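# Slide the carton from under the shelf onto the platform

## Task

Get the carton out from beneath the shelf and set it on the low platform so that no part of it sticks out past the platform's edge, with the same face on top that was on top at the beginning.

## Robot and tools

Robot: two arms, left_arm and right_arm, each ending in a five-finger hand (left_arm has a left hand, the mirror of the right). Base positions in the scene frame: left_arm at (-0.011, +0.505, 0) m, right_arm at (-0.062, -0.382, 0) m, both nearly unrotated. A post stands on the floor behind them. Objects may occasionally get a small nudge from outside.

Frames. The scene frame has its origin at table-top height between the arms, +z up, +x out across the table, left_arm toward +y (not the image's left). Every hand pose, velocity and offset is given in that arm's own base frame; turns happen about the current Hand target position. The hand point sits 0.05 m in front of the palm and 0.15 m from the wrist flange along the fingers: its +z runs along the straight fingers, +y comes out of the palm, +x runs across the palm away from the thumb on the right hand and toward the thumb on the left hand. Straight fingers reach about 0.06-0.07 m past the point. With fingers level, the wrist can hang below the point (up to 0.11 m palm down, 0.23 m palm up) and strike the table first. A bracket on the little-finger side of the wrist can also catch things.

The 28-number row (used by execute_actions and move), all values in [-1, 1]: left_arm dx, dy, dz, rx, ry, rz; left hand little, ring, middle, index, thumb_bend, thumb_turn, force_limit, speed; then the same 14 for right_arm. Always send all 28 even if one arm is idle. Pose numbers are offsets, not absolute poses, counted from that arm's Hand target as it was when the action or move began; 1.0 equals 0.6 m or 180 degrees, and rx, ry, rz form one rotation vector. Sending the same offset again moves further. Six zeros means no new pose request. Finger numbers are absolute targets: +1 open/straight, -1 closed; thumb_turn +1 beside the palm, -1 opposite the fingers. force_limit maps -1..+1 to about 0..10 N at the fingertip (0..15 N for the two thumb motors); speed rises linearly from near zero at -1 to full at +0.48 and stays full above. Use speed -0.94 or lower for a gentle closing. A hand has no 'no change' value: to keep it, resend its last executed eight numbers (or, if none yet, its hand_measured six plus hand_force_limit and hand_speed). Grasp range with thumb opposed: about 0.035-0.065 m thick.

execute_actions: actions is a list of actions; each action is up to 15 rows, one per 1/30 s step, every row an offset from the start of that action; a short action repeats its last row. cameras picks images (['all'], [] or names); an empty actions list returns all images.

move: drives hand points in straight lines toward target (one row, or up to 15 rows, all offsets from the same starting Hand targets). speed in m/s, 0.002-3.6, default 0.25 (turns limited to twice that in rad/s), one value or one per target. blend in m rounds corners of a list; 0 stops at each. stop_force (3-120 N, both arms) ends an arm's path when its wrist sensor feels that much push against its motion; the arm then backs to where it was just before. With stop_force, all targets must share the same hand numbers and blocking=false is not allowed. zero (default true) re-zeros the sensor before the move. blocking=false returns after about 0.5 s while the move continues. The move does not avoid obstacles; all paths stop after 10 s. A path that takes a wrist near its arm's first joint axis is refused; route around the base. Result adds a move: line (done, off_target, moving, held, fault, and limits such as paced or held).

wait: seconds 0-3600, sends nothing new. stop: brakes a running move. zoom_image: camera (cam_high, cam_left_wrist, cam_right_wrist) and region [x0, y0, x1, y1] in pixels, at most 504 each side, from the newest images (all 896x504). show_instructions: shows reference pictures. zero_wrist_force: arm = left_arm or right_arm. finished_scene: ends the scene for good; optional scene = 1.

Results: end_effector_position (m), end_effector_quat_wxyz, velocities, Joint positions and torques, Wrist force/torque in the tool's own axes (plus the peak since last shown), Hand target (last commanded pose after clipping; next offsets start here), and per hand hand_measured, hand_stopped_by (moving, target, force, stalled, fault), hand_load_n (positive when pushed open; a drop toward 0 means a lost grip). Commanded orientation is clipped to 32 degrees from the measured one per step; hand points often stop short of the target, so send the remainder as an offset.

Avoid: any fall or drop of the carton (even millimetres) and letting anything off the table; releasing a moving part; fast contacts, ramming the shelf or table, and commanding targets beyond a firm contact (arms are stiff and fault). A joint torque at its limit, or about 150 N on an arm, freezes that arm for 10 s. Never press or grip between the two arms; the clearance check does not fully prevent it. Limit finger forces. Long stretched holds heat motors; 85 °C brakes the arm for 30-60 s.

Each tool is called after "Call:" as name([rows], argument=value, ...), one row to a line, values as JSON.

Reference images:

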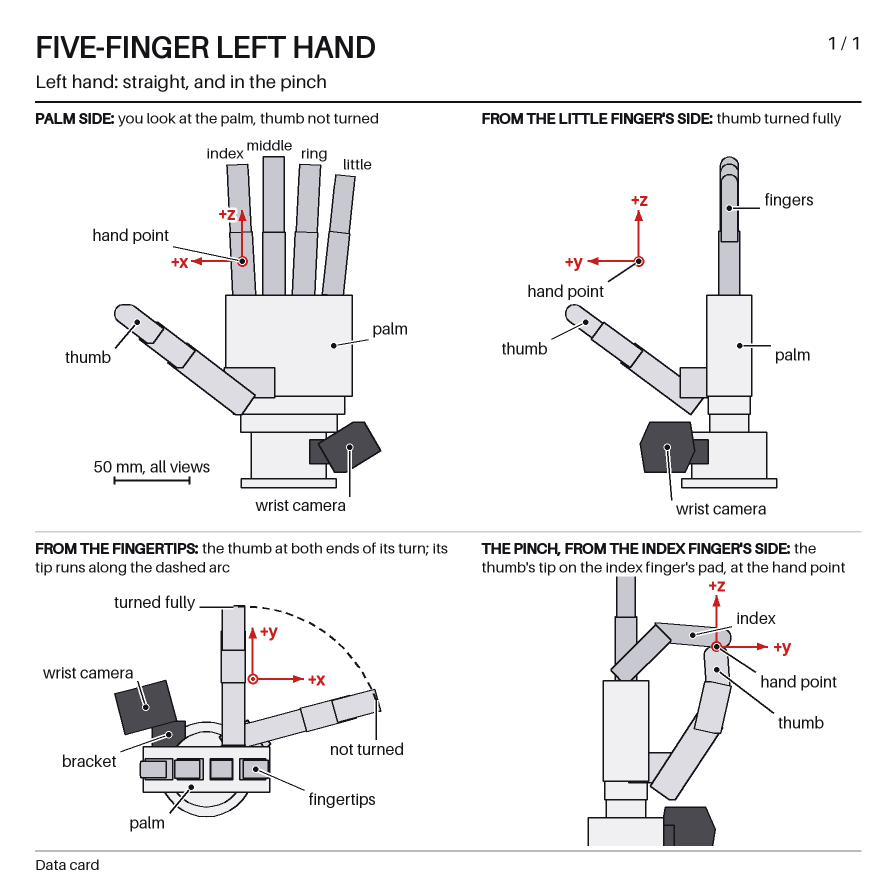

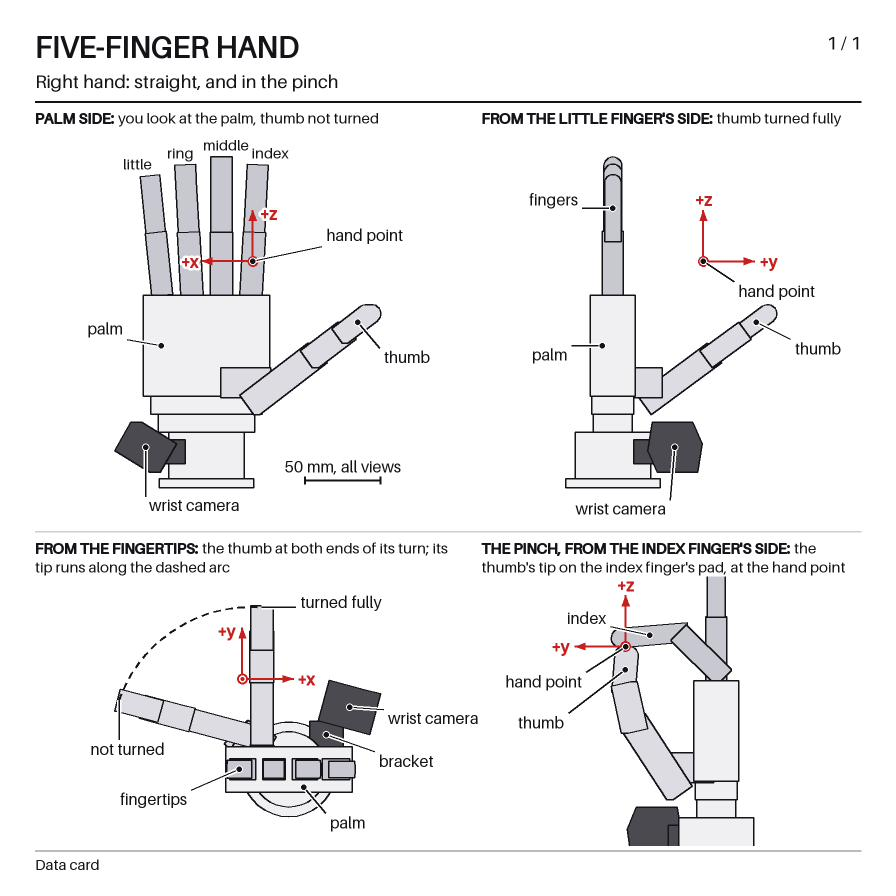

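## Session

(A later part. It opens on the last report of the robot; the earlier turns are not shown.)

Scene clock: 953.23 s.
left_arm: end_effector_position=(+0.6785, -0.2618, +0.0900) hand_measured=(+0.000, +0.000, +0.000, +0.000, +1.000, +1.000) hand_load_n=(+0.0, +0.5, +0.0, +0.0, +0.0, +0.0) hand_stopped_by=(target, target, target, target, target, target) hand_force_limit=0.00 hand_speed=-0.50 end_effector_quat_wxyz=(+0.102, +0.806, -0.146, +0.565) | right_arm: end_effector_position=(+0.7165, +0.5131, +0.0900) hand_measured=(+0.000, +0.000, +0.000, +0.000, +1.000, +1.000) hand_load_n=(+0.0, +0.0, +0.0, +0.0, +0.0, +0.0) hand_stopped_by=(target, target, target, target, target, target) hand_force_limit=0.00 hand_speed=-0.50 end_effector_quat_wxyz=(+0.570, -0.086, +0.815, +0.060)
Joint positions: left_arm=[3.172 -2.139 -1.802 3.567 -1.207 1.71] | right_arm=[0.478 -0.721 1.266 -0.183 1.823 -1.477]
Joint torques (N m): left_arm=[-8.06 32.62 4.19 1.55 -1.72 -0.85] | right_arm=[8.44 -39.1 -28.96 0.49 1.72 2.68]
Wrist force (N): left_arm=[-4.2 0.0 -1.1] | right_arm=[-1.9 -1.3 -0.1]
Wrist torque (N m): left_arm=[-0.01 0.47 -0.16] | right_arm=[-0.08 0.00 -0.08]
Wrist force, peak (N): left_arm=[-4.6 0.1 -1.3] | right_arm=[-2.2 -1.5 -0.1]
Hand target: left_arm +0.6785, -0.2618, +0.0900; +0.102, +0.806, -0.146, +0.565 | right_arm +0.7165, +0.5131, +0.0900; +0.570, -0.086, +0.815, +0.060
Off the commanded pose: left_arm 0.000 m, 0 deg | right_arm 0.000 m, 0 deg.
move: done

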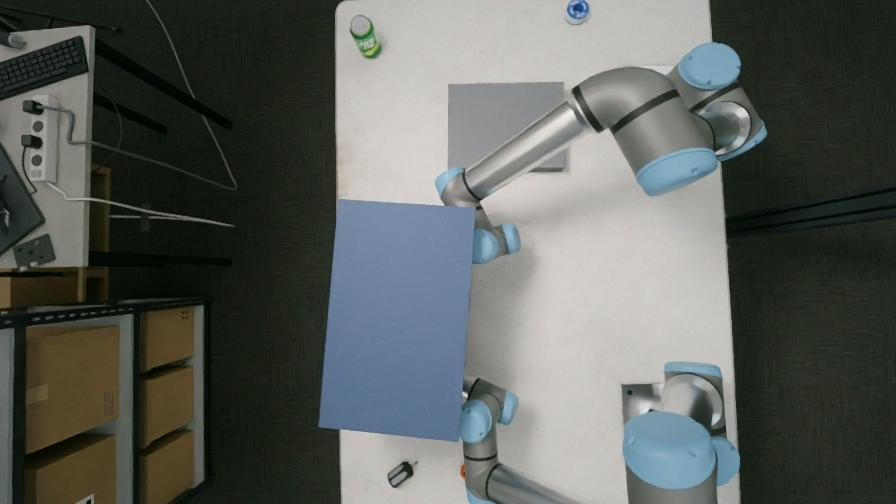

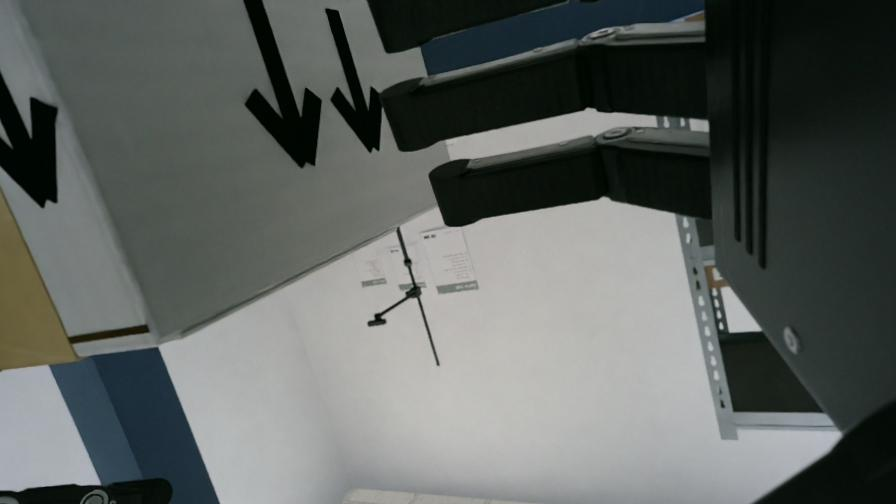

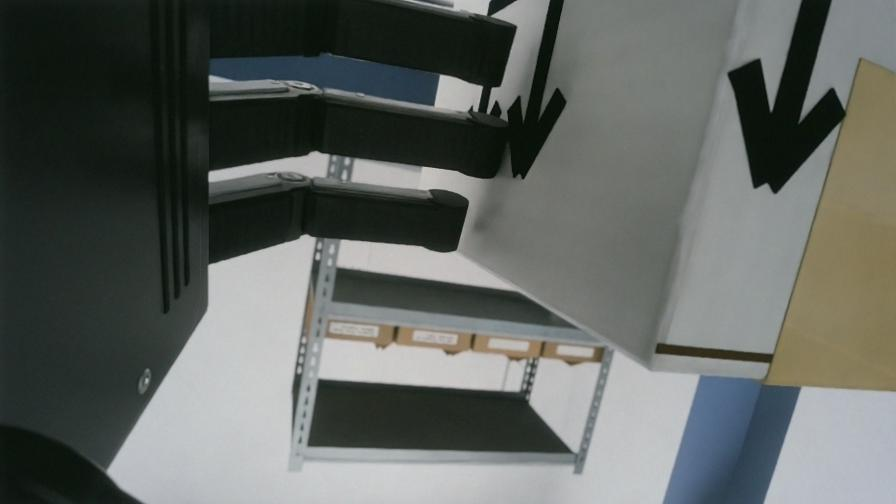

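Call:
move(target=[0,0,0,0,0,0,0,0,0,0,1,1,0,-0.5,0.001,0.0333,0,0,0,0,0,0,0,0,1,1,0,-0.5], speed=0.008, stop_force=3, cameras=["cam_right_wrist", "cam_left_wrist"])

Scene clock: 970.03 s.
left_arm: end_effector_position=(+0.6785, -0.2618, +0.0900) hand_measured=(+0.000, +0.000, +0.000, +0.000, +1.000, +1.000) hand_load_n=(+0.0, +0.0, +0.0, +0.0, +0.0, +0.0) hand_stopped_by=(target, target, target, target, target, target) hand_force_limit=0.00 hand_speed=-0.50 end_effector_quat_wxyz=(+0.102, +0.806, -0.146, +0.565) | right_arm: end_effector_position=(+0.7171, +0.5330, +0.0900) hand_measured=(+0.000, +0.000, +0.000, +0.000, +1.000, +1.000) hand_load_n=(+0.0, +0.0, +0.0, +0.0, -0.5, +0.0) hand_stopped_by=(target, target, target, target, target, target) hand_force_limit=0.00 hand_speed=-0.50 end_effector_quat_wxyz=(+0.570, -0.086, +0.815, +0.060)
Joint positions: left_arm=[3.172 -2.139 -1.802 3.567 -1.207 1.71] | right_arm=[0.506 -0.691 1.207 -0.152 1.849 -1.467]
Joint torques (N m): left_arm=[-8.75 31.68 4.04 1.46 -1.65 -0.79] | right_arm=[8.05 -40.16 -28.9 0.33 2 2.44]
Wrist force (N): left_arm=[-4.2 0.1 -1.1] | right_arm=[-2.7 -1.5 -0.4]
Wrist torque (N m): left_arm=[0.00 0.46 -0.15] | right_arm=[-0.09 0.12 -0.12]
Wrist force, peak (N): left_arm=[-4.6 0.2 -1.2] | right_arm=[-2.7 -1.5 -0.5]
Hand target: left_arm +0.6785, -0.2618, +0.0900; +0.102, +0.806, -0.146, +0.565 | right_arm +0.7171, +0.5330, +0.0900; +0.570, -0.086, +0.815, +0.060
Off the commanded pose: left_arm 0.000 m, 0 deg | right_arm 0.000 m, 0 deg.
move: done
Images, in order (width x height): cam_left_wrist 896x504, cam_right_wrist 896x504.

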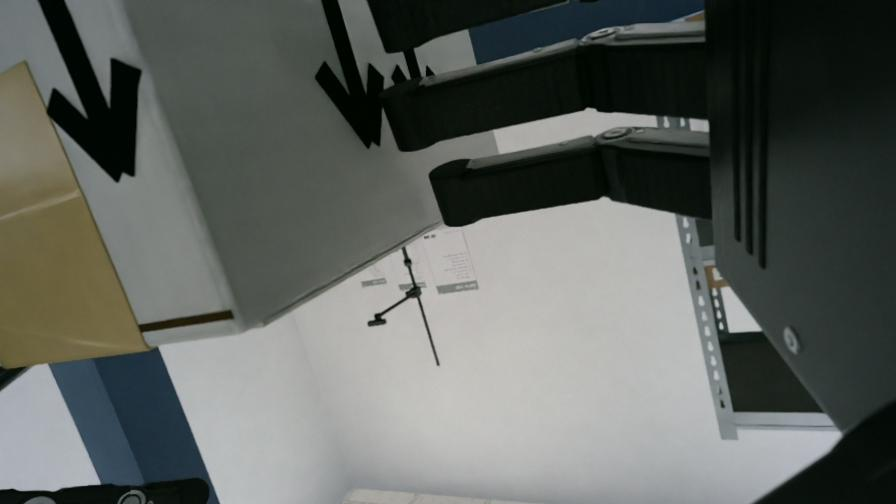

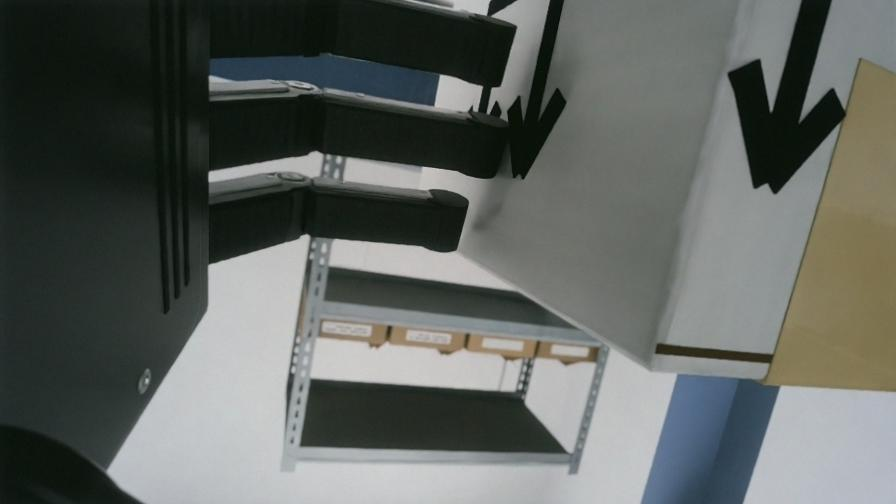

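Call:
move(target=[0,-0.0333,0,0,0,0,0,0,0,0,1,1,0,-0.5,0,0,0,0,0,0,0,0,0,0,1,1,0,-0.5], speed=0.006, stop_force=6, cameras=["cam_right_wrist", "cam_left_wrist"])

Scene clock: 1008.27 s.
left_arm: end_effector_position=(+0.6785, -0.2666, +0.0900) hand_measured=(+0.000, +0.000, +0.000, +0.000, +1.000, +1.000) hand_load_n=(+0.0, +0.0, +0.0, +0.0, +0.0, -0.5) hand_stopped_by=(target, target, target, target, target, target) hand_force_limit=0.00 hand_speed=-0.50 end_effector_quat_wxyz=(+0.102, +0.806, -0.146, +0.565) | right_arm: end_effector_position=(+0.7171, +0.5330, +0.0900) hand_measured=(+0.000, +0.000, +0.000, +0.000, +1.000, +1.000) hand_load_n=(+0.0, +0.0, +0.5, +0.0, +0.0, -0.5) hand_stopped_by=(target, target, target, target, target, target) hand_force_limit=0.00 hand_speed=-0.50 end_effector_quat_wxyz=(+0.570, -0.086, +0.815, +0.060)
Joint positions: left_arm=[3.161 -2.141 -1.798 3.567 -1.216 1.706] | right_arm=[0.506 -0.691 1.207 -0.152 1.849 -1.467]
Joint torques (N m): left_arm=[6 51.52 4.17 0.63 3.62 2.12] | right_arm=[8.32 -41.16 -29.11 0.47 -2.95 1.89]
Wrist force (N): left_arm=[-4.4 -3.9 -2.2] | right_arm=[-3.6 -5.8 -1.2]
Wrist torque (N m): left_arm=[-0.16 0.42 -0.06] | right_arm=[-0.19 0.18 -0.21]
Wrist force, peak (N): left_arm=[-4.8 -6.6 -2.9] | right_arm=[-3.7 -6.0 -1.1]
Hand target: left_arm +0.6785, -0.2666, +0.0900; +0.102, +0.806, -0.146, +0.565 (not the last commanded pose) | right_arm +0.7171, +0.5330, +0.0900; +0.570, -0.086, +0.815, +0.060
Off the commanded pose: left_arm 0.015 m, 0 deg | right_arm 0.000 m, 0 deg.
move: contact (left_arm)
Images, in order (width x height): cam_left_wrist 896x504, cam_right_wrist 896x504.

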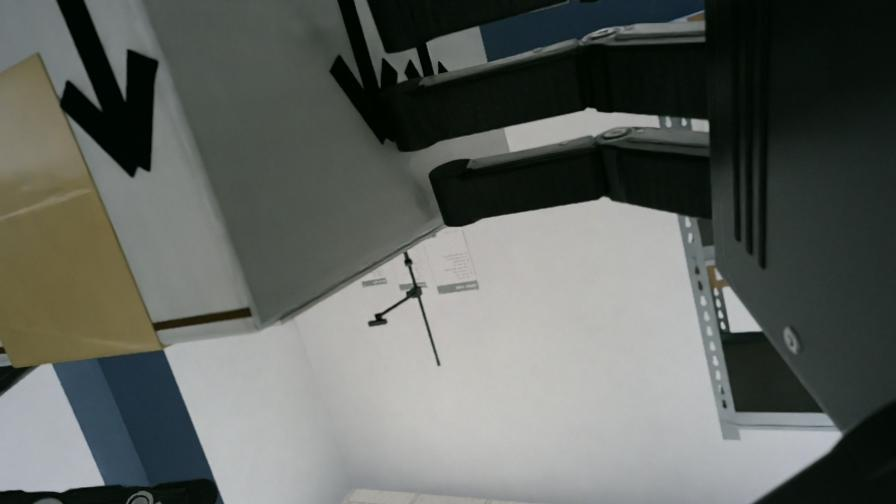

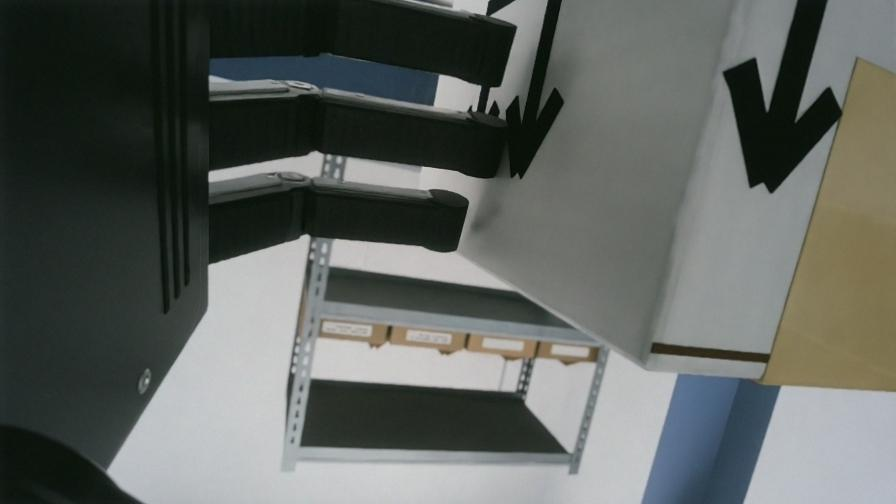

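Call:
move(target=[0,-0.0333,0,0,0,0,0,0,0,0,1,1,0,-0.5,0,0,0,0,0,0,0,0,0,0,1,1,0,-0.5], speed=0.004, stop_force=13, zero=false)

Scene clock: 1028.77 s.
left_arm: end_effector_position=(+0.6785, -0.2677, +0.0901) hand_measured=(+0.000, +0.000, +0.000, +0.000, +1.000, +1.000) hand_load_n=(+0.0, +0.0, +0.0, +0.0, +0.0, +0.0) hand_stopped_by=(target, target, target, target, target, target) hand_force_limit=0.00 hand_speed=-0.50 end_effector_quat_wxyz=(+0.102, +0.806, -0.146, +0.565) | right_arm: end_effector_position=(+0.7171, +0.5330, +0.0900) hand_measured=(+0.000, +0.000, +0.000, +0.000, +1.000, +1.000) hand_load_n=(+0.0, +0.0, +2.0, +0.0, +0.0, +0.0) hand_stopped_by=(target, target, target, target, target, target) hand_force_limit=0.00 hand_speed=-0.50 end_effector_quat_wxyz=(+0.570, -0.086, +0.815, +0.060)
Joint positions: left_arm=[3.159 -2.142 -1.798 3.567 -1.219 1.705] | right_arm=[0.506 -0.691 1.207 -0.152 1.849 -1.467]
Joint torques (N m): left_arm=[1.9 51.52 4.09 1.26 5.07 1.88] | right_arm=[8.17 -40.87 -28.67 -0.93 -2.81 -0.75]
Wrist force (N): left_arm=[-5.3 -10.9 -5.1] | right_arm=[-5.0 -11.6 -2.6]
Wrist torque (N m): left_arm=[-0.34 0.35 0.09] | right_arm=[-0.18 0.26 -0.33]
Wrist force, peak (N): left_arm=[-5.9 -13.2 -5.5] | right_arm=[-5.0 -11.8 -2.5]
Hand target: left_arm +0.6785, -0.2677, +0.0901; +0.102, +0.806, -0.146, +0.565 (not the last commanded pose) | right_arm +0.7171, +0.5330, +0.0900; +0.570, -0.086, +0.815, +0.060
Off the commanded pose: left_arm 0.019 m, 0 deg | right_arm 0.000 m, 0 deg.
move: contact (left_arm)

Call:
move(target=[0,0,0,0,0,0,-0.15,0,0.12,0,1,1,0,-0.9,0,0,0,0,0,0,-0.15,0,0.12,0,1,1,0,-0.9], speed=0.01, cameras=["cam_right_wrist", "cam_left_wrist"])

Scene clock: 1055.93 s.
left_arm: end_effector_position=(+0.6785, -0.2677, +0.0901) hand_measured=(-0.150, +0.000, +0.120, +0.000, +1.000, +1.000) hand_load_n=(+0.0, +0.0, -0.5, +0.0, +0.0, +0.0) hand_stopped_by=(target, target, target, target, target, target) hand_force_limit=0.00 hand_speed=-0.90 end_effector_quat_wxyz=(+0.102, +0.806, -0.146, +0.565) | right_arm: end_effector_position=(+0.7171, +0.5331, +0.0900) hand_measured=(-0.150, +0.000, +0.120, +0.000, +1.000, +1.000) hand_load_n=(+0.0, +0.0, +0.0, +0.5, +0.0, +0.0) hand_stopped_by=(target, target, target, target, target, target) hand_force_limit=0.00 hand_speed=-0.90 end_effector_quat_wxyz=(+0.570, -0.086, +0.815, +0.060)
Joint positions: left_arm=[3.159 -2.141 -1.798 3.567 -1.219 1.705] | right_arm=[0.506 -0.691 1.207 -0.152 1.849 -1.467]
Joint torques (N m): left_arm=[1.6 38.48 4.53 -1 0.87 1.84] | right_arm=[7.57 -40.6 -21.59 0.48 0.07 -2.6]
Wrist force (N): left_arm=[-4.5 0.2 -1.7] | right_arm=[-2.0 0.5 -0.3]
Wrist torque (N m): left_arm=[0.07 0.50 -0.17] | right_arm=[0.16 0.04 -0.05]
Wrist force, peak (N): left_arm=[-5.4 -11.3 -4.7] | right_arm=[-5.0 -11.8 -2.6]
Hand target: left_arm +0.6785, -0.2677, +0.0901; +0.102, +0.806, -0.146, +0.565 | right_arm +0.7171, +0.5330, +0.0900; +0.570, -0.086, +0.815, +0.060
Off the commanded pose: left_arm 0.000 m, 0 deg | right_arm 0.000 m, 0 deg.
move: done
Images, in order (width x height): cam_left_wrist 896x504, cam_right_wrist 896x504.

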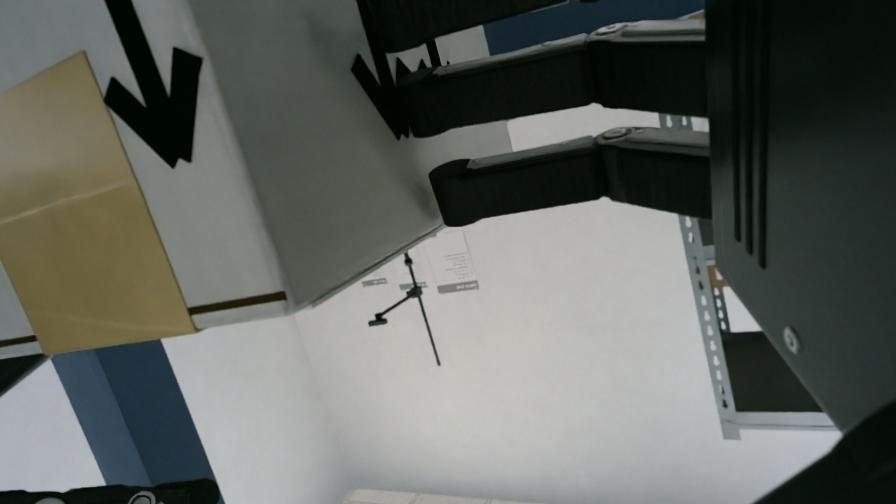

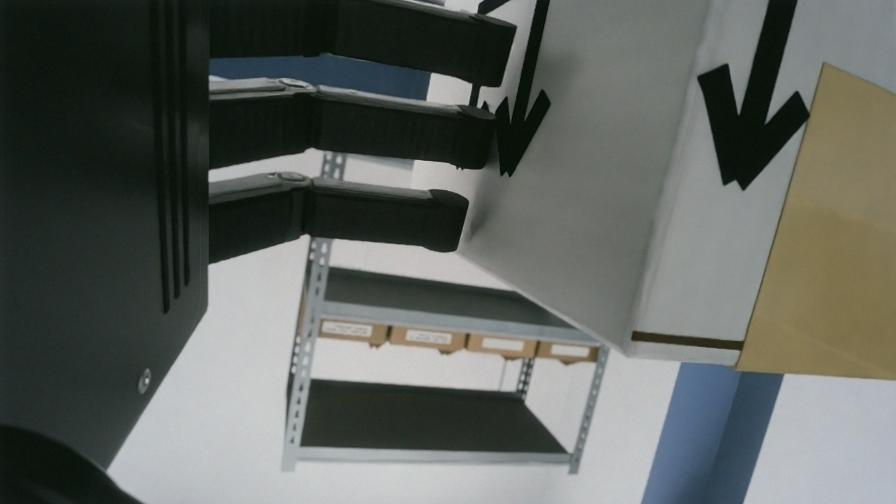

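Call:
move(target=[0,-0.0333,0,0,0,0,-0.15,0,0.12,0,1,1,0,-0.9,0,0,0,0,0,0,-0.15,0,0.12,0,1,1,0,-0.9], speed=0.005, stop_force=10, cameras=["cam_right_wrist", "cam_left_wrist"])

Scene clock: 1066.40 s.
left_arm: end_effector_position=(+0.6785, -0.2700, +0.0900) hand_measured=(-0.150, +0.000, +0.120, +0.000, +1.000, +1.000) hand_load_n=(+0.0, +0.0, +0.0, +0.0, +0.0, +0.0) hand_stopped_by=(target, target, target, target, target, target) hand_force_limit=0.00 hand_speed=-0.90 end_effector_quat_wxyz=(+0.102, +0.806, -0.146, +0.565) | right_arm: end_effector_position=(+0.7171, +0.5330, +0.0900) hand_measured=(-0.150, +0.000, +0.120, +0.000, +1.000, +1.000) hand_load_n=(+0.0, +0.0, +0.0, +0.0, +0.0, +0.0) hand_stopped_by=(target, target, target, target, target, target) hand_force_limit=0.00 hand_speed=-0.90 end_effector_quat_wxyz=(+0.570, -0.086, +0.815, +0.060)
Joint positions: left_arm=[3.154 -2.142 -1.796 3.567 -1.223 1.703] | right_arm=[0.506 -0.691 1.207 -0.152 1.849 -1.467]
Joint torques (N m): left_arm=[4.19 50.46 3.12 0.74 4.21 2.13] | right_arm=[4.34 -43.35 -10.85 0.6 -3.34 -2.51]
Wrist force (N): left_arm=[-2.5 -7.4 -4.3] | right_arm=[-7.2 -8.0 -3.5]
Wrist torque (N m): left_arm=[-0.20 0.26 0.04] | right_arm=[-0.08 0.28 -0.27]
Wrist force, peak (N): left_arm=[-3.1 -10.1 -5.5] | right_arm=[-7.2 -8.4 -3.6]
Hand target: left_arm +0.6785, -0.2700, +0.0901; +0.102, +0.806, -0.146, +0.565 (not the last commanded pose) | right_arm +0.7171, +0.5330, +0.0900; +0.570, -0.086, +0.815, +0.060
Off the commanded pose: left_arm 0.018 m, 0 deg | right_arm 0.000 m, 0 deg.
move: contact (left_arm)
Images, in order (width x height): cam_left_wrist 896x504, cam_right_wrist 896x504.

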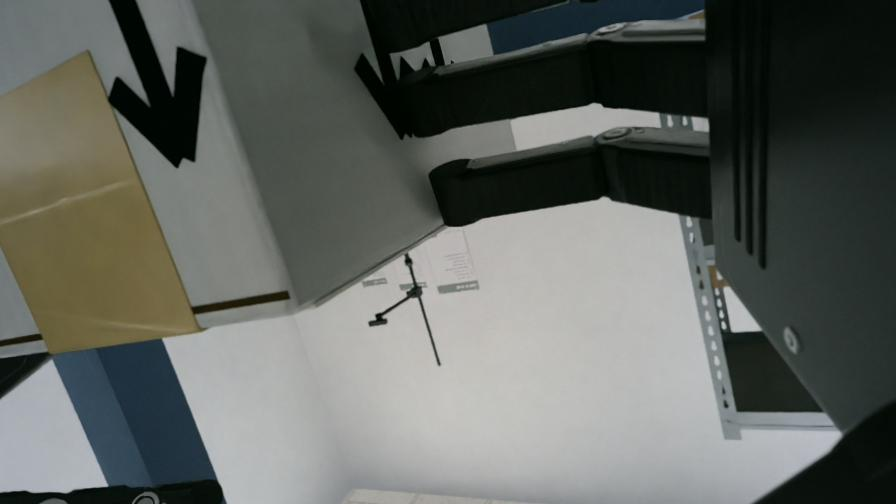

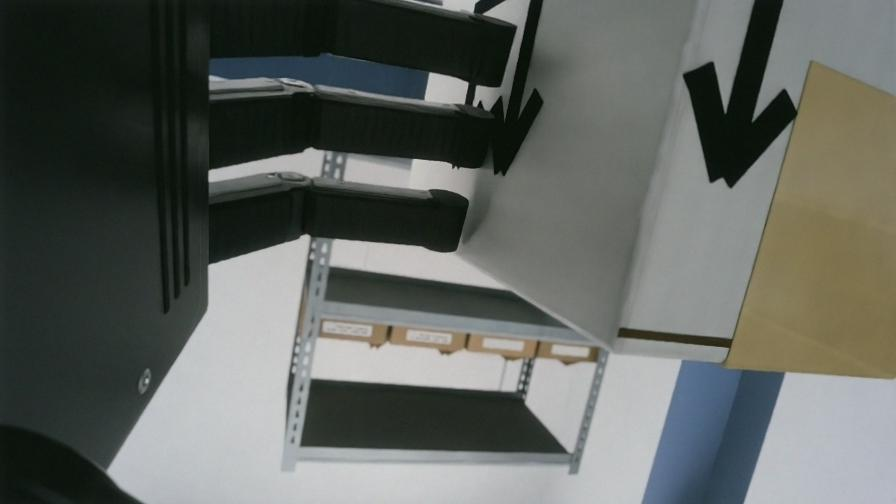

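Call:
zoom_image(camera="cam_right_wrist", region=[380, 0, 680, 380])

Call:
zoom_image(camera="cam_left_wrist", region=[250, 0, 550, 330])

Scaled by 1.326.

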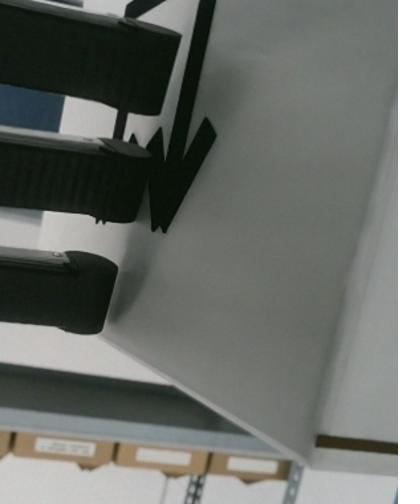

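Scaled by 1.527.

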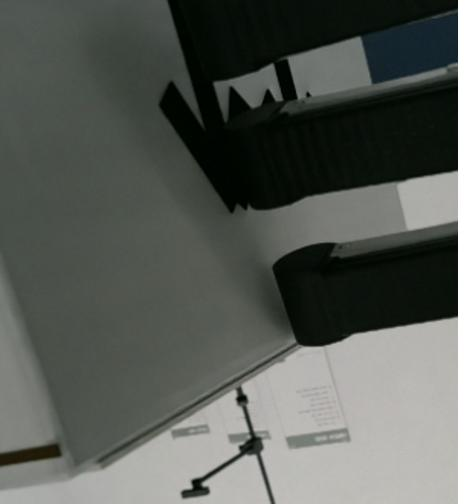

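Call:
move(target=[0,0,0.0017,0,0,0,-0.15,0,0.12,0,1,1,0,-0.9,0,0,0.0017,0,0,0,-0.15,0,0.12,0,1,1,0,-0.9], speed=0.005)

Scene clock: 1100.77 s.
left_arm: end_effector_position=(+0.6785, -0.2700, +0.0910) hand_measured=(-0.150, +0.000, +0.120, +0.000, +1.000, +1.000) hand_load_n=(+0.0, +0.0, +0.5, +0.0, +0.0, +0.0) hand_stopped_by=(target, target, target, target, target, target) hand_force_limit=0.00 hand_speed=-0.90 end_effector_quat_wxyz=(+0.102, +0.806, -0.146, +0.565) | right_arm: end_effector_position=(+0.7171, +0.5330, +0.0908) hand_measured=(-0.150, +0.000, +0.120, +0.000, +1.000, +1.000) hand_load_n=(+0.0, +0.0, +0.0, +0.0, +0.0, +0.0) hand_stopped_by=(target, target, target, target, target, target) hand_force_limit=0.00 hand_speed=-0.90 end_effector_quat_wxyz=(+0.570, -0.086, +0.815, +0.060)
Joint positions: left_arm=[3.154 -2.141 -1.796 3.564 -1.223 1.703] | right_arm=[0.506 -0.692 1.207 -0.15 1.849 -1.467]
Joint torques (N m): left_arm=[4.39 53.13 27.95 -0.83 3.43 1.81] | right_arm=[2.1 -72.31 -29.75 0.55 -2 -2.58]
Wrist force (N): left_arm=[-5.5 -2.5 -2.1] | right_arm=[-2.8 -2.1 -1.2]
Wrist torque (N m): left_arm=[-0.01 0.47 -0.12] | right_arm=[0.13 0.06 -0.09]
Wrist force, peak (N): left_arm=[-5.8 -6.3 -4.1] | right_arm=[-7.1 -8.5 -3.5]
Hand target: left_arm +0.6785, -0.2700, +0.0911; +0.102, +0.806, -0.146, +0.565 | right_arm +0.7171, +0.5330, +0.0910; +0.570, -0.086, +0.815, +0.060
Off the commanded pose: left_arm 0.000 m, 0 deg | right_arm 0.000 m, 0 deg.
move: done

Call:
move(target=[0,0.008,-0.0017,0,0,0,-0.15,0,0.12,1,1,1,0,-0.6,0,0,-0.0017,0,0,0,-0.15,0,0.12,1,1,1,0,-0.6], speed=0.01, cameras=["cam_right_wrist", "cam_left_wrist"])

Call:
move(target=[0,-0.0333,0,0,0,0,-0.15,0,0.12,1,1,1,0,-0.6,0,0,0,0,0,0,-0.15,0,0.12,1,1,1,0,-0.6], speed=0.005, stop_force=9, cameras=["cam_right_wrist", "cam_left_wrist"])

Scene clock: 1120.37 s.
left_arm: end_effector_position=(+0.6785, -0.2652, +0.0901) hand_measured=(-0.150, +0.000, +0.120, +1.000, +1.000, +1.000) hand_load_n=(+0.0, +0.0, +0.0, +0.0, +0.0, +0.0) hand_stopped_by=(target, target, target, target, target, target) hand_force_limit=0.00 hand_speed=-0.60 end_effector_quat_wxyz=(+0.102, +0.806, -0.146, +0.565) | right_arm: end_effector_position=(+0.7171, +0.5330, +0.0900) hand_measured=(-0.150, +0.000, +0.120, +1.000, +1.000, +1.000) hand_load_n=(+0.0, +0.0, +0.0, +0.0, +0.0, +0.0) hand_stopped_by=(target, target, target, target, target, target) hand_force_limit=0.00 hand_speed=-0.60 end_effector_quat_wxyz=(+0.570, -0.086, +0.815, +0.060)
Joint positions: left_arm=[3.164 -2.141 -1.8 3.567 -1.214 1.707] | right_arm=[0.506 -0.691 1.207 -0.152 1.849 -1.467]
Joint torques (N m): left_arm=[8.58 52.62 3.94 1.61 2.85 1.98] | right_arm=[-1.36 -39.21 -9.97 -1.88 1.78 -2.55]
Wrist force (N): left_arm=[-3.8 0.3 -1.3] | right_arm=[-3.2 -0.1 -0.6]
Wrist torque (N m): left_arm=[0.06 0.37 -0.23] | right_arm=[0.16 0.11 -0.07]
Wrist force, peak (N): left_arm=[-6.0 -2.3 -1.9] | right_arm=[-2.6 -2.1 -1.3]
Hand target: left_arm +0.6785, -0.2652, +0.0901; +0.102, +0.806, -0.146, +0.565 | right_arm +0.7171, +0.5330, +0.0900; +0.570, -0.086, +0.815, +0.060
Off the commanded pose: left_arm 0.000 m, 0 deg | right_arm 0.000 m, 0 deg.
move: done
Images, in order (width x height): cam_left_wrist 896x504, cam_right_wrist 896x504.

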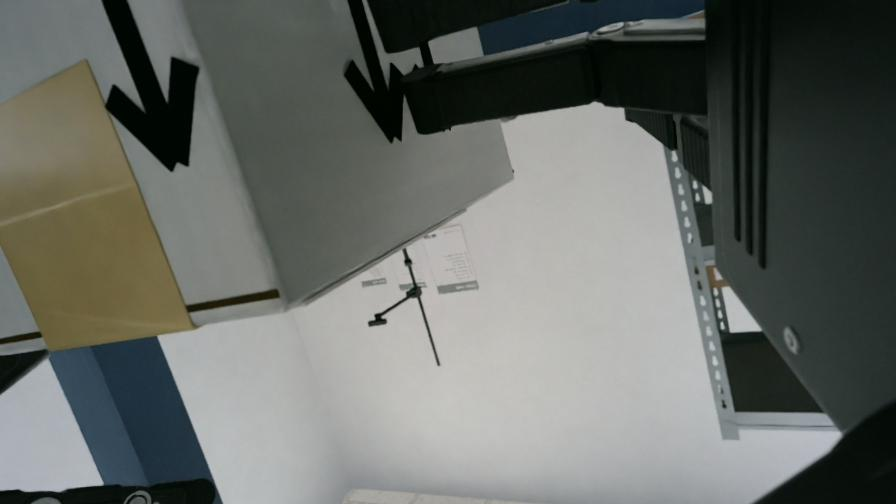

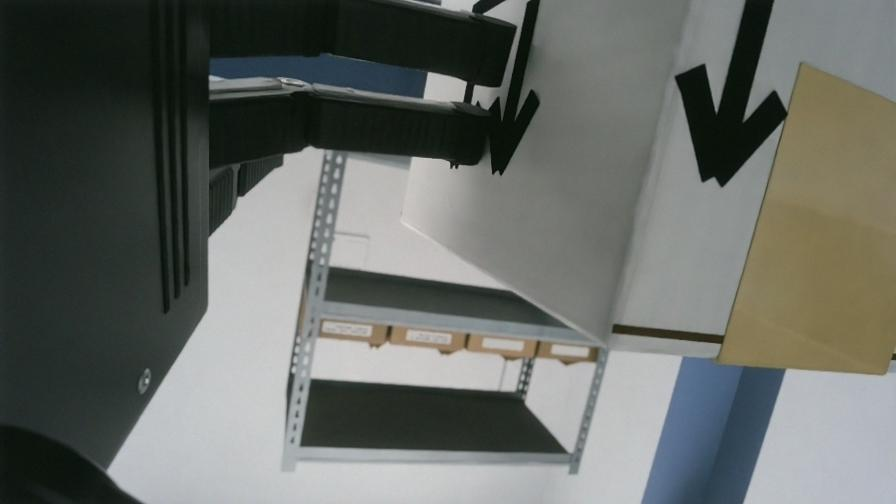

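Scene clock: 1122.90 s.
left_arm: end_effector_position=(+0.6785, -0.2710, +0.0900) hand_measured=(-0.150, +0.000, +0.120, +1.000, +1.000, +1.000) hand_load_n=(+0.0, +0.0, +1.0, +0.0, +0.0, -0.5) hand_stopped_by=(target, target, target, target, target, target) hand_force_limit=0.00 hand_speed=-0.60 end_effector_quat_wxyz=(+0.102, +0.806, -0.146, +0.565) | right_arm: end_effector_position=(+0.7171, +0.5330, +0.0900) hand_measured=(-0.150, +0.000, +0.120, +1.000, +1.000, +1.000) hand_load_n=(+0.5, +0.0, +0.0, +0.0, +0.0, +0.0) hand_stopped_by=(target, target, target, target, target, target) hand_force_limit=0.00 hand_speed=-0.60 end_effector_quat_wxyz=(+0.570, -0.086, +0.815, +0.060)
Joint positions: left_arm=[3.152 -2.143 -1.795 3.566 -1.225 1.702] | right_arm=[0.506 -0.691 1.207 -0.152 1.849 -1.467]
Joint torques (N m): left_arm=[3.96 51.39 4.24 0.56 4.02 2.06] | right_arm=[-4.25 -39.63 -9.67 -0.14 -3.11 -2.65]
Wrist force (N): left_arm=[-3.3 -6.5 -3.6] | right_arm=[-6.9 -7.1 -3.5]
Wrist torque (N m): left_arm=[-0.16 0.28 0.01] | right_arm=[-0.05 0.27 -0.24]
Wrist force, peak (N): left_arm=[-3.8 -8.9 -4.5] | right_arm=[-7.0 -7.4 -3.3]
Hand target: left_arm +0.6785, -0.2710, +0.0901; +0.102, +0.806, -0.146, +0.565 (not the last commanded pose) | right_arm +0.7171, +0.5330, +0.0900; +0.570, -0.086, +0.815, +0.060
Off the commanded pose: left_arm 0.014 m, 0 deg | right_arm 0.000 m, 0 deg.
move: contact (left_arm)
Images, in order (width x height): cam_left_wrist 896x504, cam_right_wrist 896x504.

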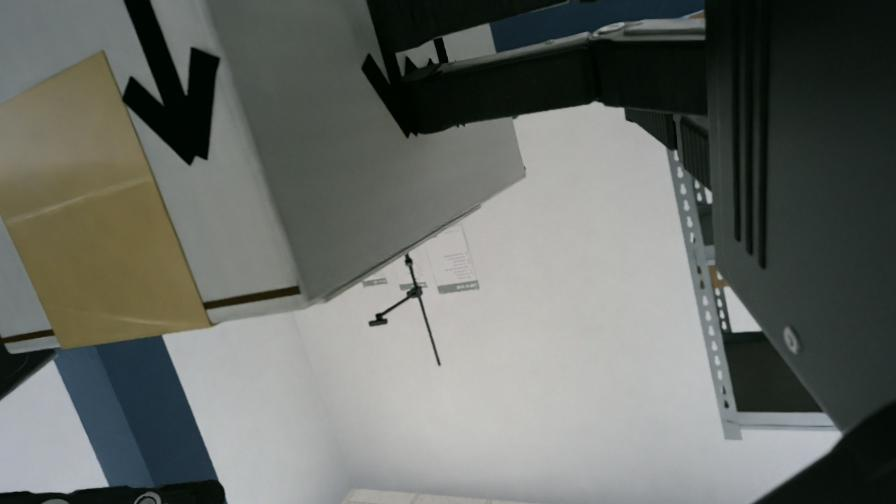

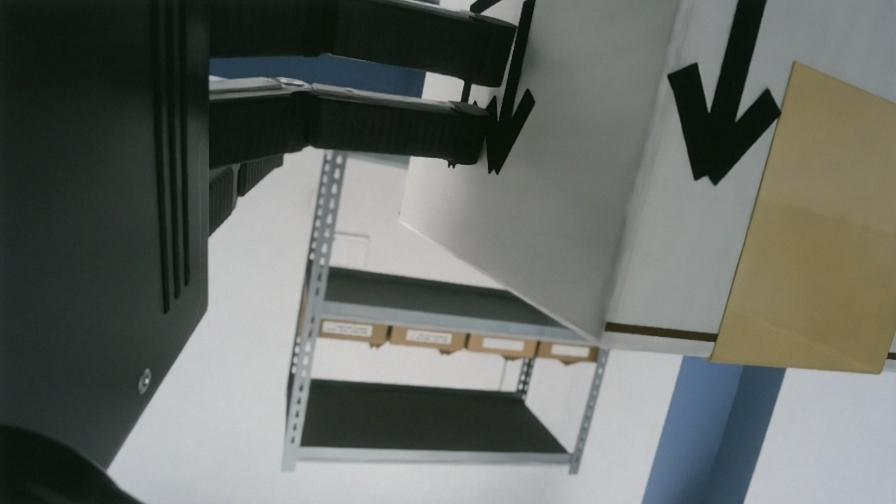

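Call:
move(target=[-0.05,0.0005,0,0,0,0,-0.15,0,0.12,1,1,1,0,-0.6,-0.05,-0.0018,0,0,0,0,-0.15,0,0.12,1,1,1,0,-0.6], speed=0.02, cameras=["cam_right_wrist", "cam_left_wrist"])

Scene clock: 1135.63 s.
left_arm: end_effector_position=(+0.6486, -0.2707, +0.0901) hand_measured=(-0.150, +0.000, +0.120, +1.000, +1.000, +1.000) hand_load_n=(+0.0, +0.0, +1.5, +0.0, +0.0, +0.0) hand_stopped_by=(target, target, target, target, target, target) hand_force_limit=0.00 hand_speed=-0.60 end_effector_quat_wxyz=(+0.102, +0.806, -0.146, +0.565) | right_arm: end_effector_position=(+0.6872, +0.5320, +0.0900) hand_measured=(-0.150, +0.000, +0.120, +1.000, +1.000, +1.000) hand_load_n=(+0.0, +0.0, +1.5, +0.5, +0.0, +0.0) hand_stopped_by=(target, target, target, target, target, target) hand_force_limit=0.00 hand_speed=-0.60 end_effector_quat_wxyz=(+0.570, -0.086, +0.815, +0.060)
Joint positions: left_arm=[3.153 -2.093 -1.887 3.608 -1.224 1.703] | right_arm=[0.528 -0.741 1.304 -0.197 1.87 -1.459]
Joint torques (N m): left_arm=[6.25 48.52 2.84 1.54 3.86 2.14] | right_arm=[9.87 -66.46 -10.52 -1.88 1.2 2.11]
Wrist force (N): left_arm=[-3.3 -4.0 -2.1] | right_arm=[-3.8 -3.9 -0.6]
Wrist torque (N m): left_arm=[-0.07 0.36 -0.12] | right_arm=[0.02 0.00 -0.13]
Wrist force, peak (N): left_arm=[-3.5 -6.8 -3.6] | right_arm=[-7.7 -6.8 -3.3]
Hand target: left_arm +0.6485, -0.2707, +0.0901; +0.102, +0.806, -0.146, +0.565 | right_arm +0.6871, +0.5320, +0.0900; +0.570, -0.086, +0.815, +0.060
Off the commanded pose: left_arm 0.000 m, 0 deg | right_arm 0.000 m, 0 deg.
move: done
Images, in order (width x height): cam_left_wrist 896x504, cam_right_wrist 896x504.

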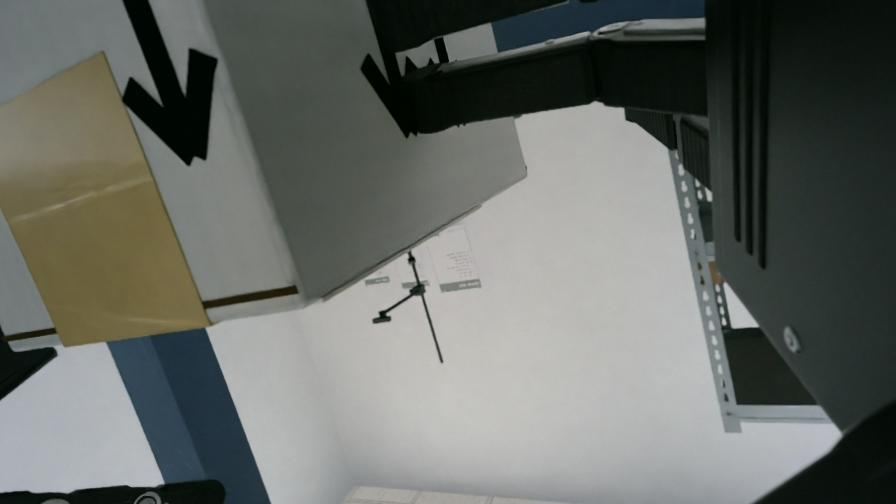

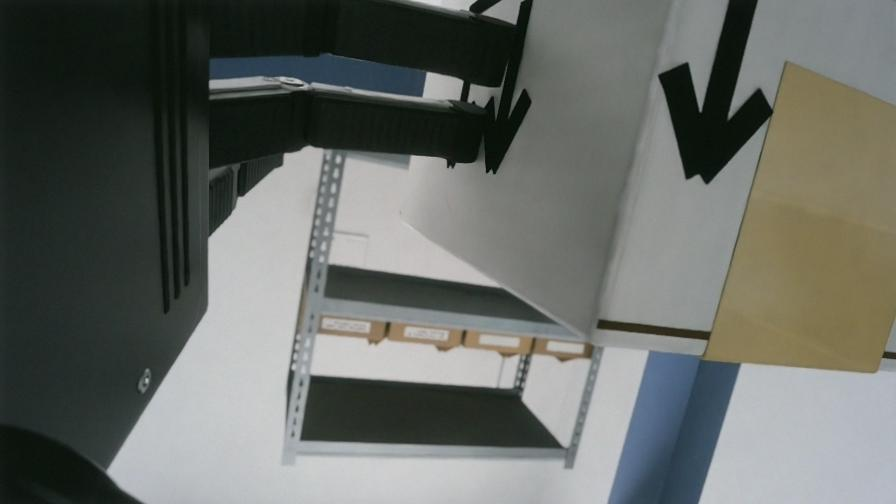

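Call:
move(target=[-0.1333,0.0003,0,0,0,0,-0.15,0,0.12,1,1,1,0,-0.6,-0.1333,-0.0048,0,0,0,0,-0.15,0,0.12,1,1,1,0,-0.6], speed=0.04, cameras=["cam_right_wrist", "cam_left_wrist"])

Scene clock: 1146.33 s.
left_arm: end_effector_position=(+0.5687, -0.2705, +0.0901) hand_measured=(-0.150, +0.000, +0.120, +1.000, +1.000, +1.000) hand_load_n=(+0.0, +0.0, +2.0, +0.0, +0.0, +0.0) hand_stopped_by=(target, target, target, target, target, target) hand_force_limit=0.00 hand_speed=-0.60 end_effector_quat_wxyz=(+0.102, +0.806, -0.146, +0.565) | right_arm: end_effector_position=(+0.6073, +0.5291, +0.0900) hand_measured=(-0.150, +0.000, +0.120, +1.000, +1.000, +1.000) hand_load_n=(+0.0, +0.0, +2.5, +0.0, +0.0, +0.0) hand_stopped_by=(target, target, target, target, target, target) hand_force_limit=0.00 hand_speed=-0.60 end_effector_quat_wxyz=(+0.570, -0.086, +0.815, +0.060)
Joint positions: left_arm=[3.156 -1.961 -2.117 3.707 -1.221 1.704] | right_arm=[0.597 -0.855 1.526 -0.295 1.934 -1.432]
Joint torques (N m): left_arm=[6.04 40.48 2.47 1.76 4.1 2.01] | right_arm=[11.63 -61.44 -10.14 -2.17 0.81 2.31]
Wrist force (N): left_arm=[-4.7 -6.5 -2.7] | right_arm=[-2.8 -6.7 -0.6]
Wrist torque (N m): left_arm=[-0.23 0.45 -0.13] | right_arm=[-0.08 0.00 -0.18]
Wrist force, peak (N): left_arm=[-3.7 -7.4 -3.2] | right_arm=[-3.5 -7.4 -0.8]
Hand target: left_arm +0.5685, -0.2705, +0.0901; +0.102, +0.806, -0.146, +0.565 | right_arm +0.6071, +0.5291, +0.0900; +0.570, -0.086, +0.815, +0.060
Off the commanded pose: left_arm 0.000 m, 0 deg | right_arm 0.000 m, 0 deg.
move: done
Images, in order (width x height): cam_left_wrist 896x504, cam_right_wrist 896x504.

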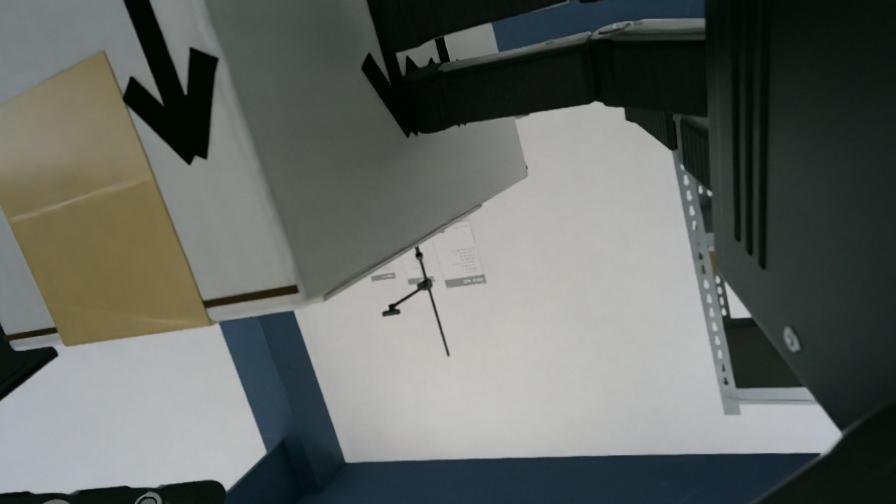

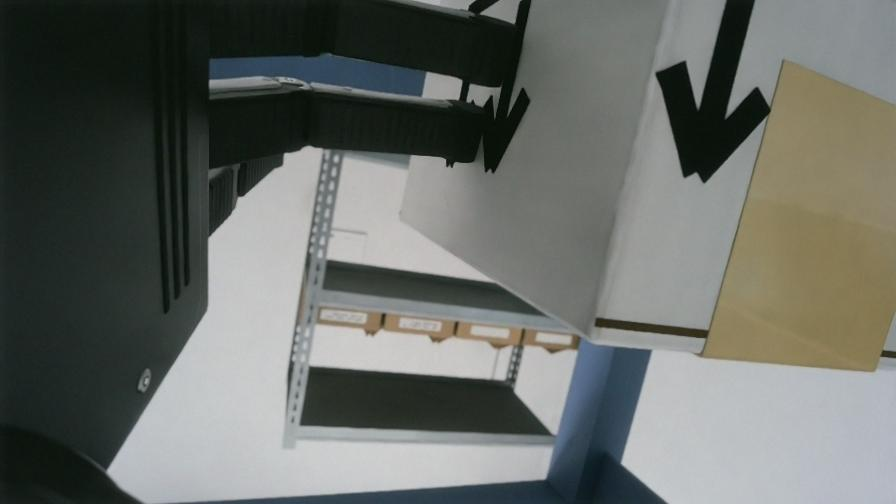

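Call:
move(target=[-0.1675,-0.0817,0,0,0,0,-0.15,0,0.12,1,1,1,0,-0.6,-0.1635,-0.0893,0,0,0,0,-0.15,0,0.12,1,1,1,0,-0.6], speed=0.05, cameras=["all"])

Scene clock: 1166.37 s.
left_arm: end_effector_position=(+0.4681, -0.3195, +0.0901) hand_measured=(-0.150, +0.000, +0.120, +1.000, +1.000, +1.000) hand_load_n=(+0.0, -0.5, +1.5, +0.0, +0.0, +0.0) hand_stopped_by=(target, target, target, target, target, target) hand_force_limit=0.00 hand_speed=-0.60 end_effector_quat_wxyz=(+0.102, +0.806, -0.146, +0.565) | right_arm: end_effector_position=(+0.5091, +0.4756, +0.0899) hand_measured=(-0.150, +0.000, +0.120, +1.000, +1.000, +1.000) hand_load_n=(+0.0, +0.0, +3.0, +0.0, +0.0, +0.0) hand_stopped_by=(target, target, target, target, target, target) hand_force_limit=0.00 hand_speed=-0.60 end_effector_quat_wxyz=(+0.570, -0.086, +0.815, +0.060)
Joint positions: left_arm=[2.981 -1.835 -2.319 3.799 -1.385 1.639] | right_arm=[0.622 -1.042 1.874 -0.453 1.958 -1.422]
Joint torques (N m): left_arm=[-11.39 36.07 1.27 2.19 -1.12 -2.33] | right_arm=[10.15 -56.48 -9.3 -3.12 1.17 2.44]
Wrist force (N): left_arm=[-5.7 -5.2 -2.8] | right_arm=[-0.2 -5.6 0.0]
Wrist torque (N m): left_arm=[-0.11 0.44 -0.06] | right_arm=[-0.07 0.14 -0.21]
Wrist force, peak (N): left_arm=[-4.2 -7.6 -3.4] | right_arm=[-2.3 -7.0 -0.6]
Hand target: left_arm +0.4680, -0.3195, +0.0901; +0.102, +0.806, -0.146, +0.565 | right_arm +0.5090, +0.4755, +0.0900; +0.570, -0.086, +0.815, +0.060
Off the commanded pose: left_arm 0.000 m, 0 deg | right_arm 0.000 m, 0 deg.
move: done

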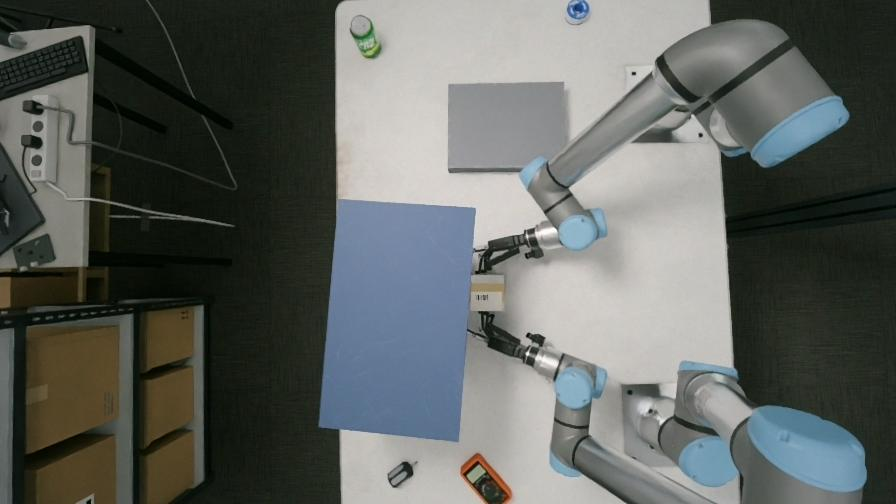

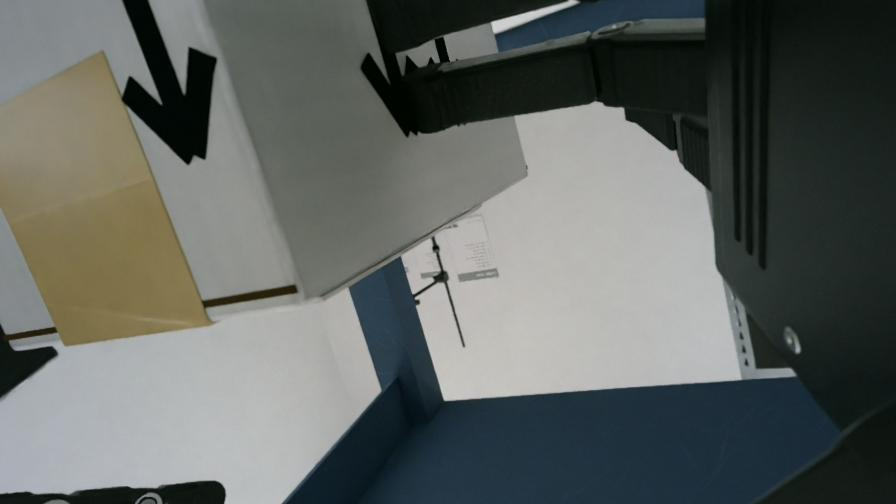

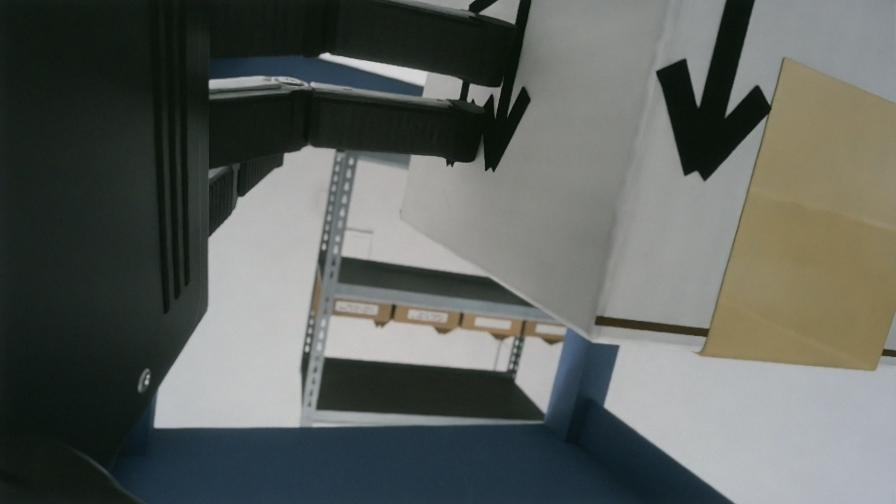

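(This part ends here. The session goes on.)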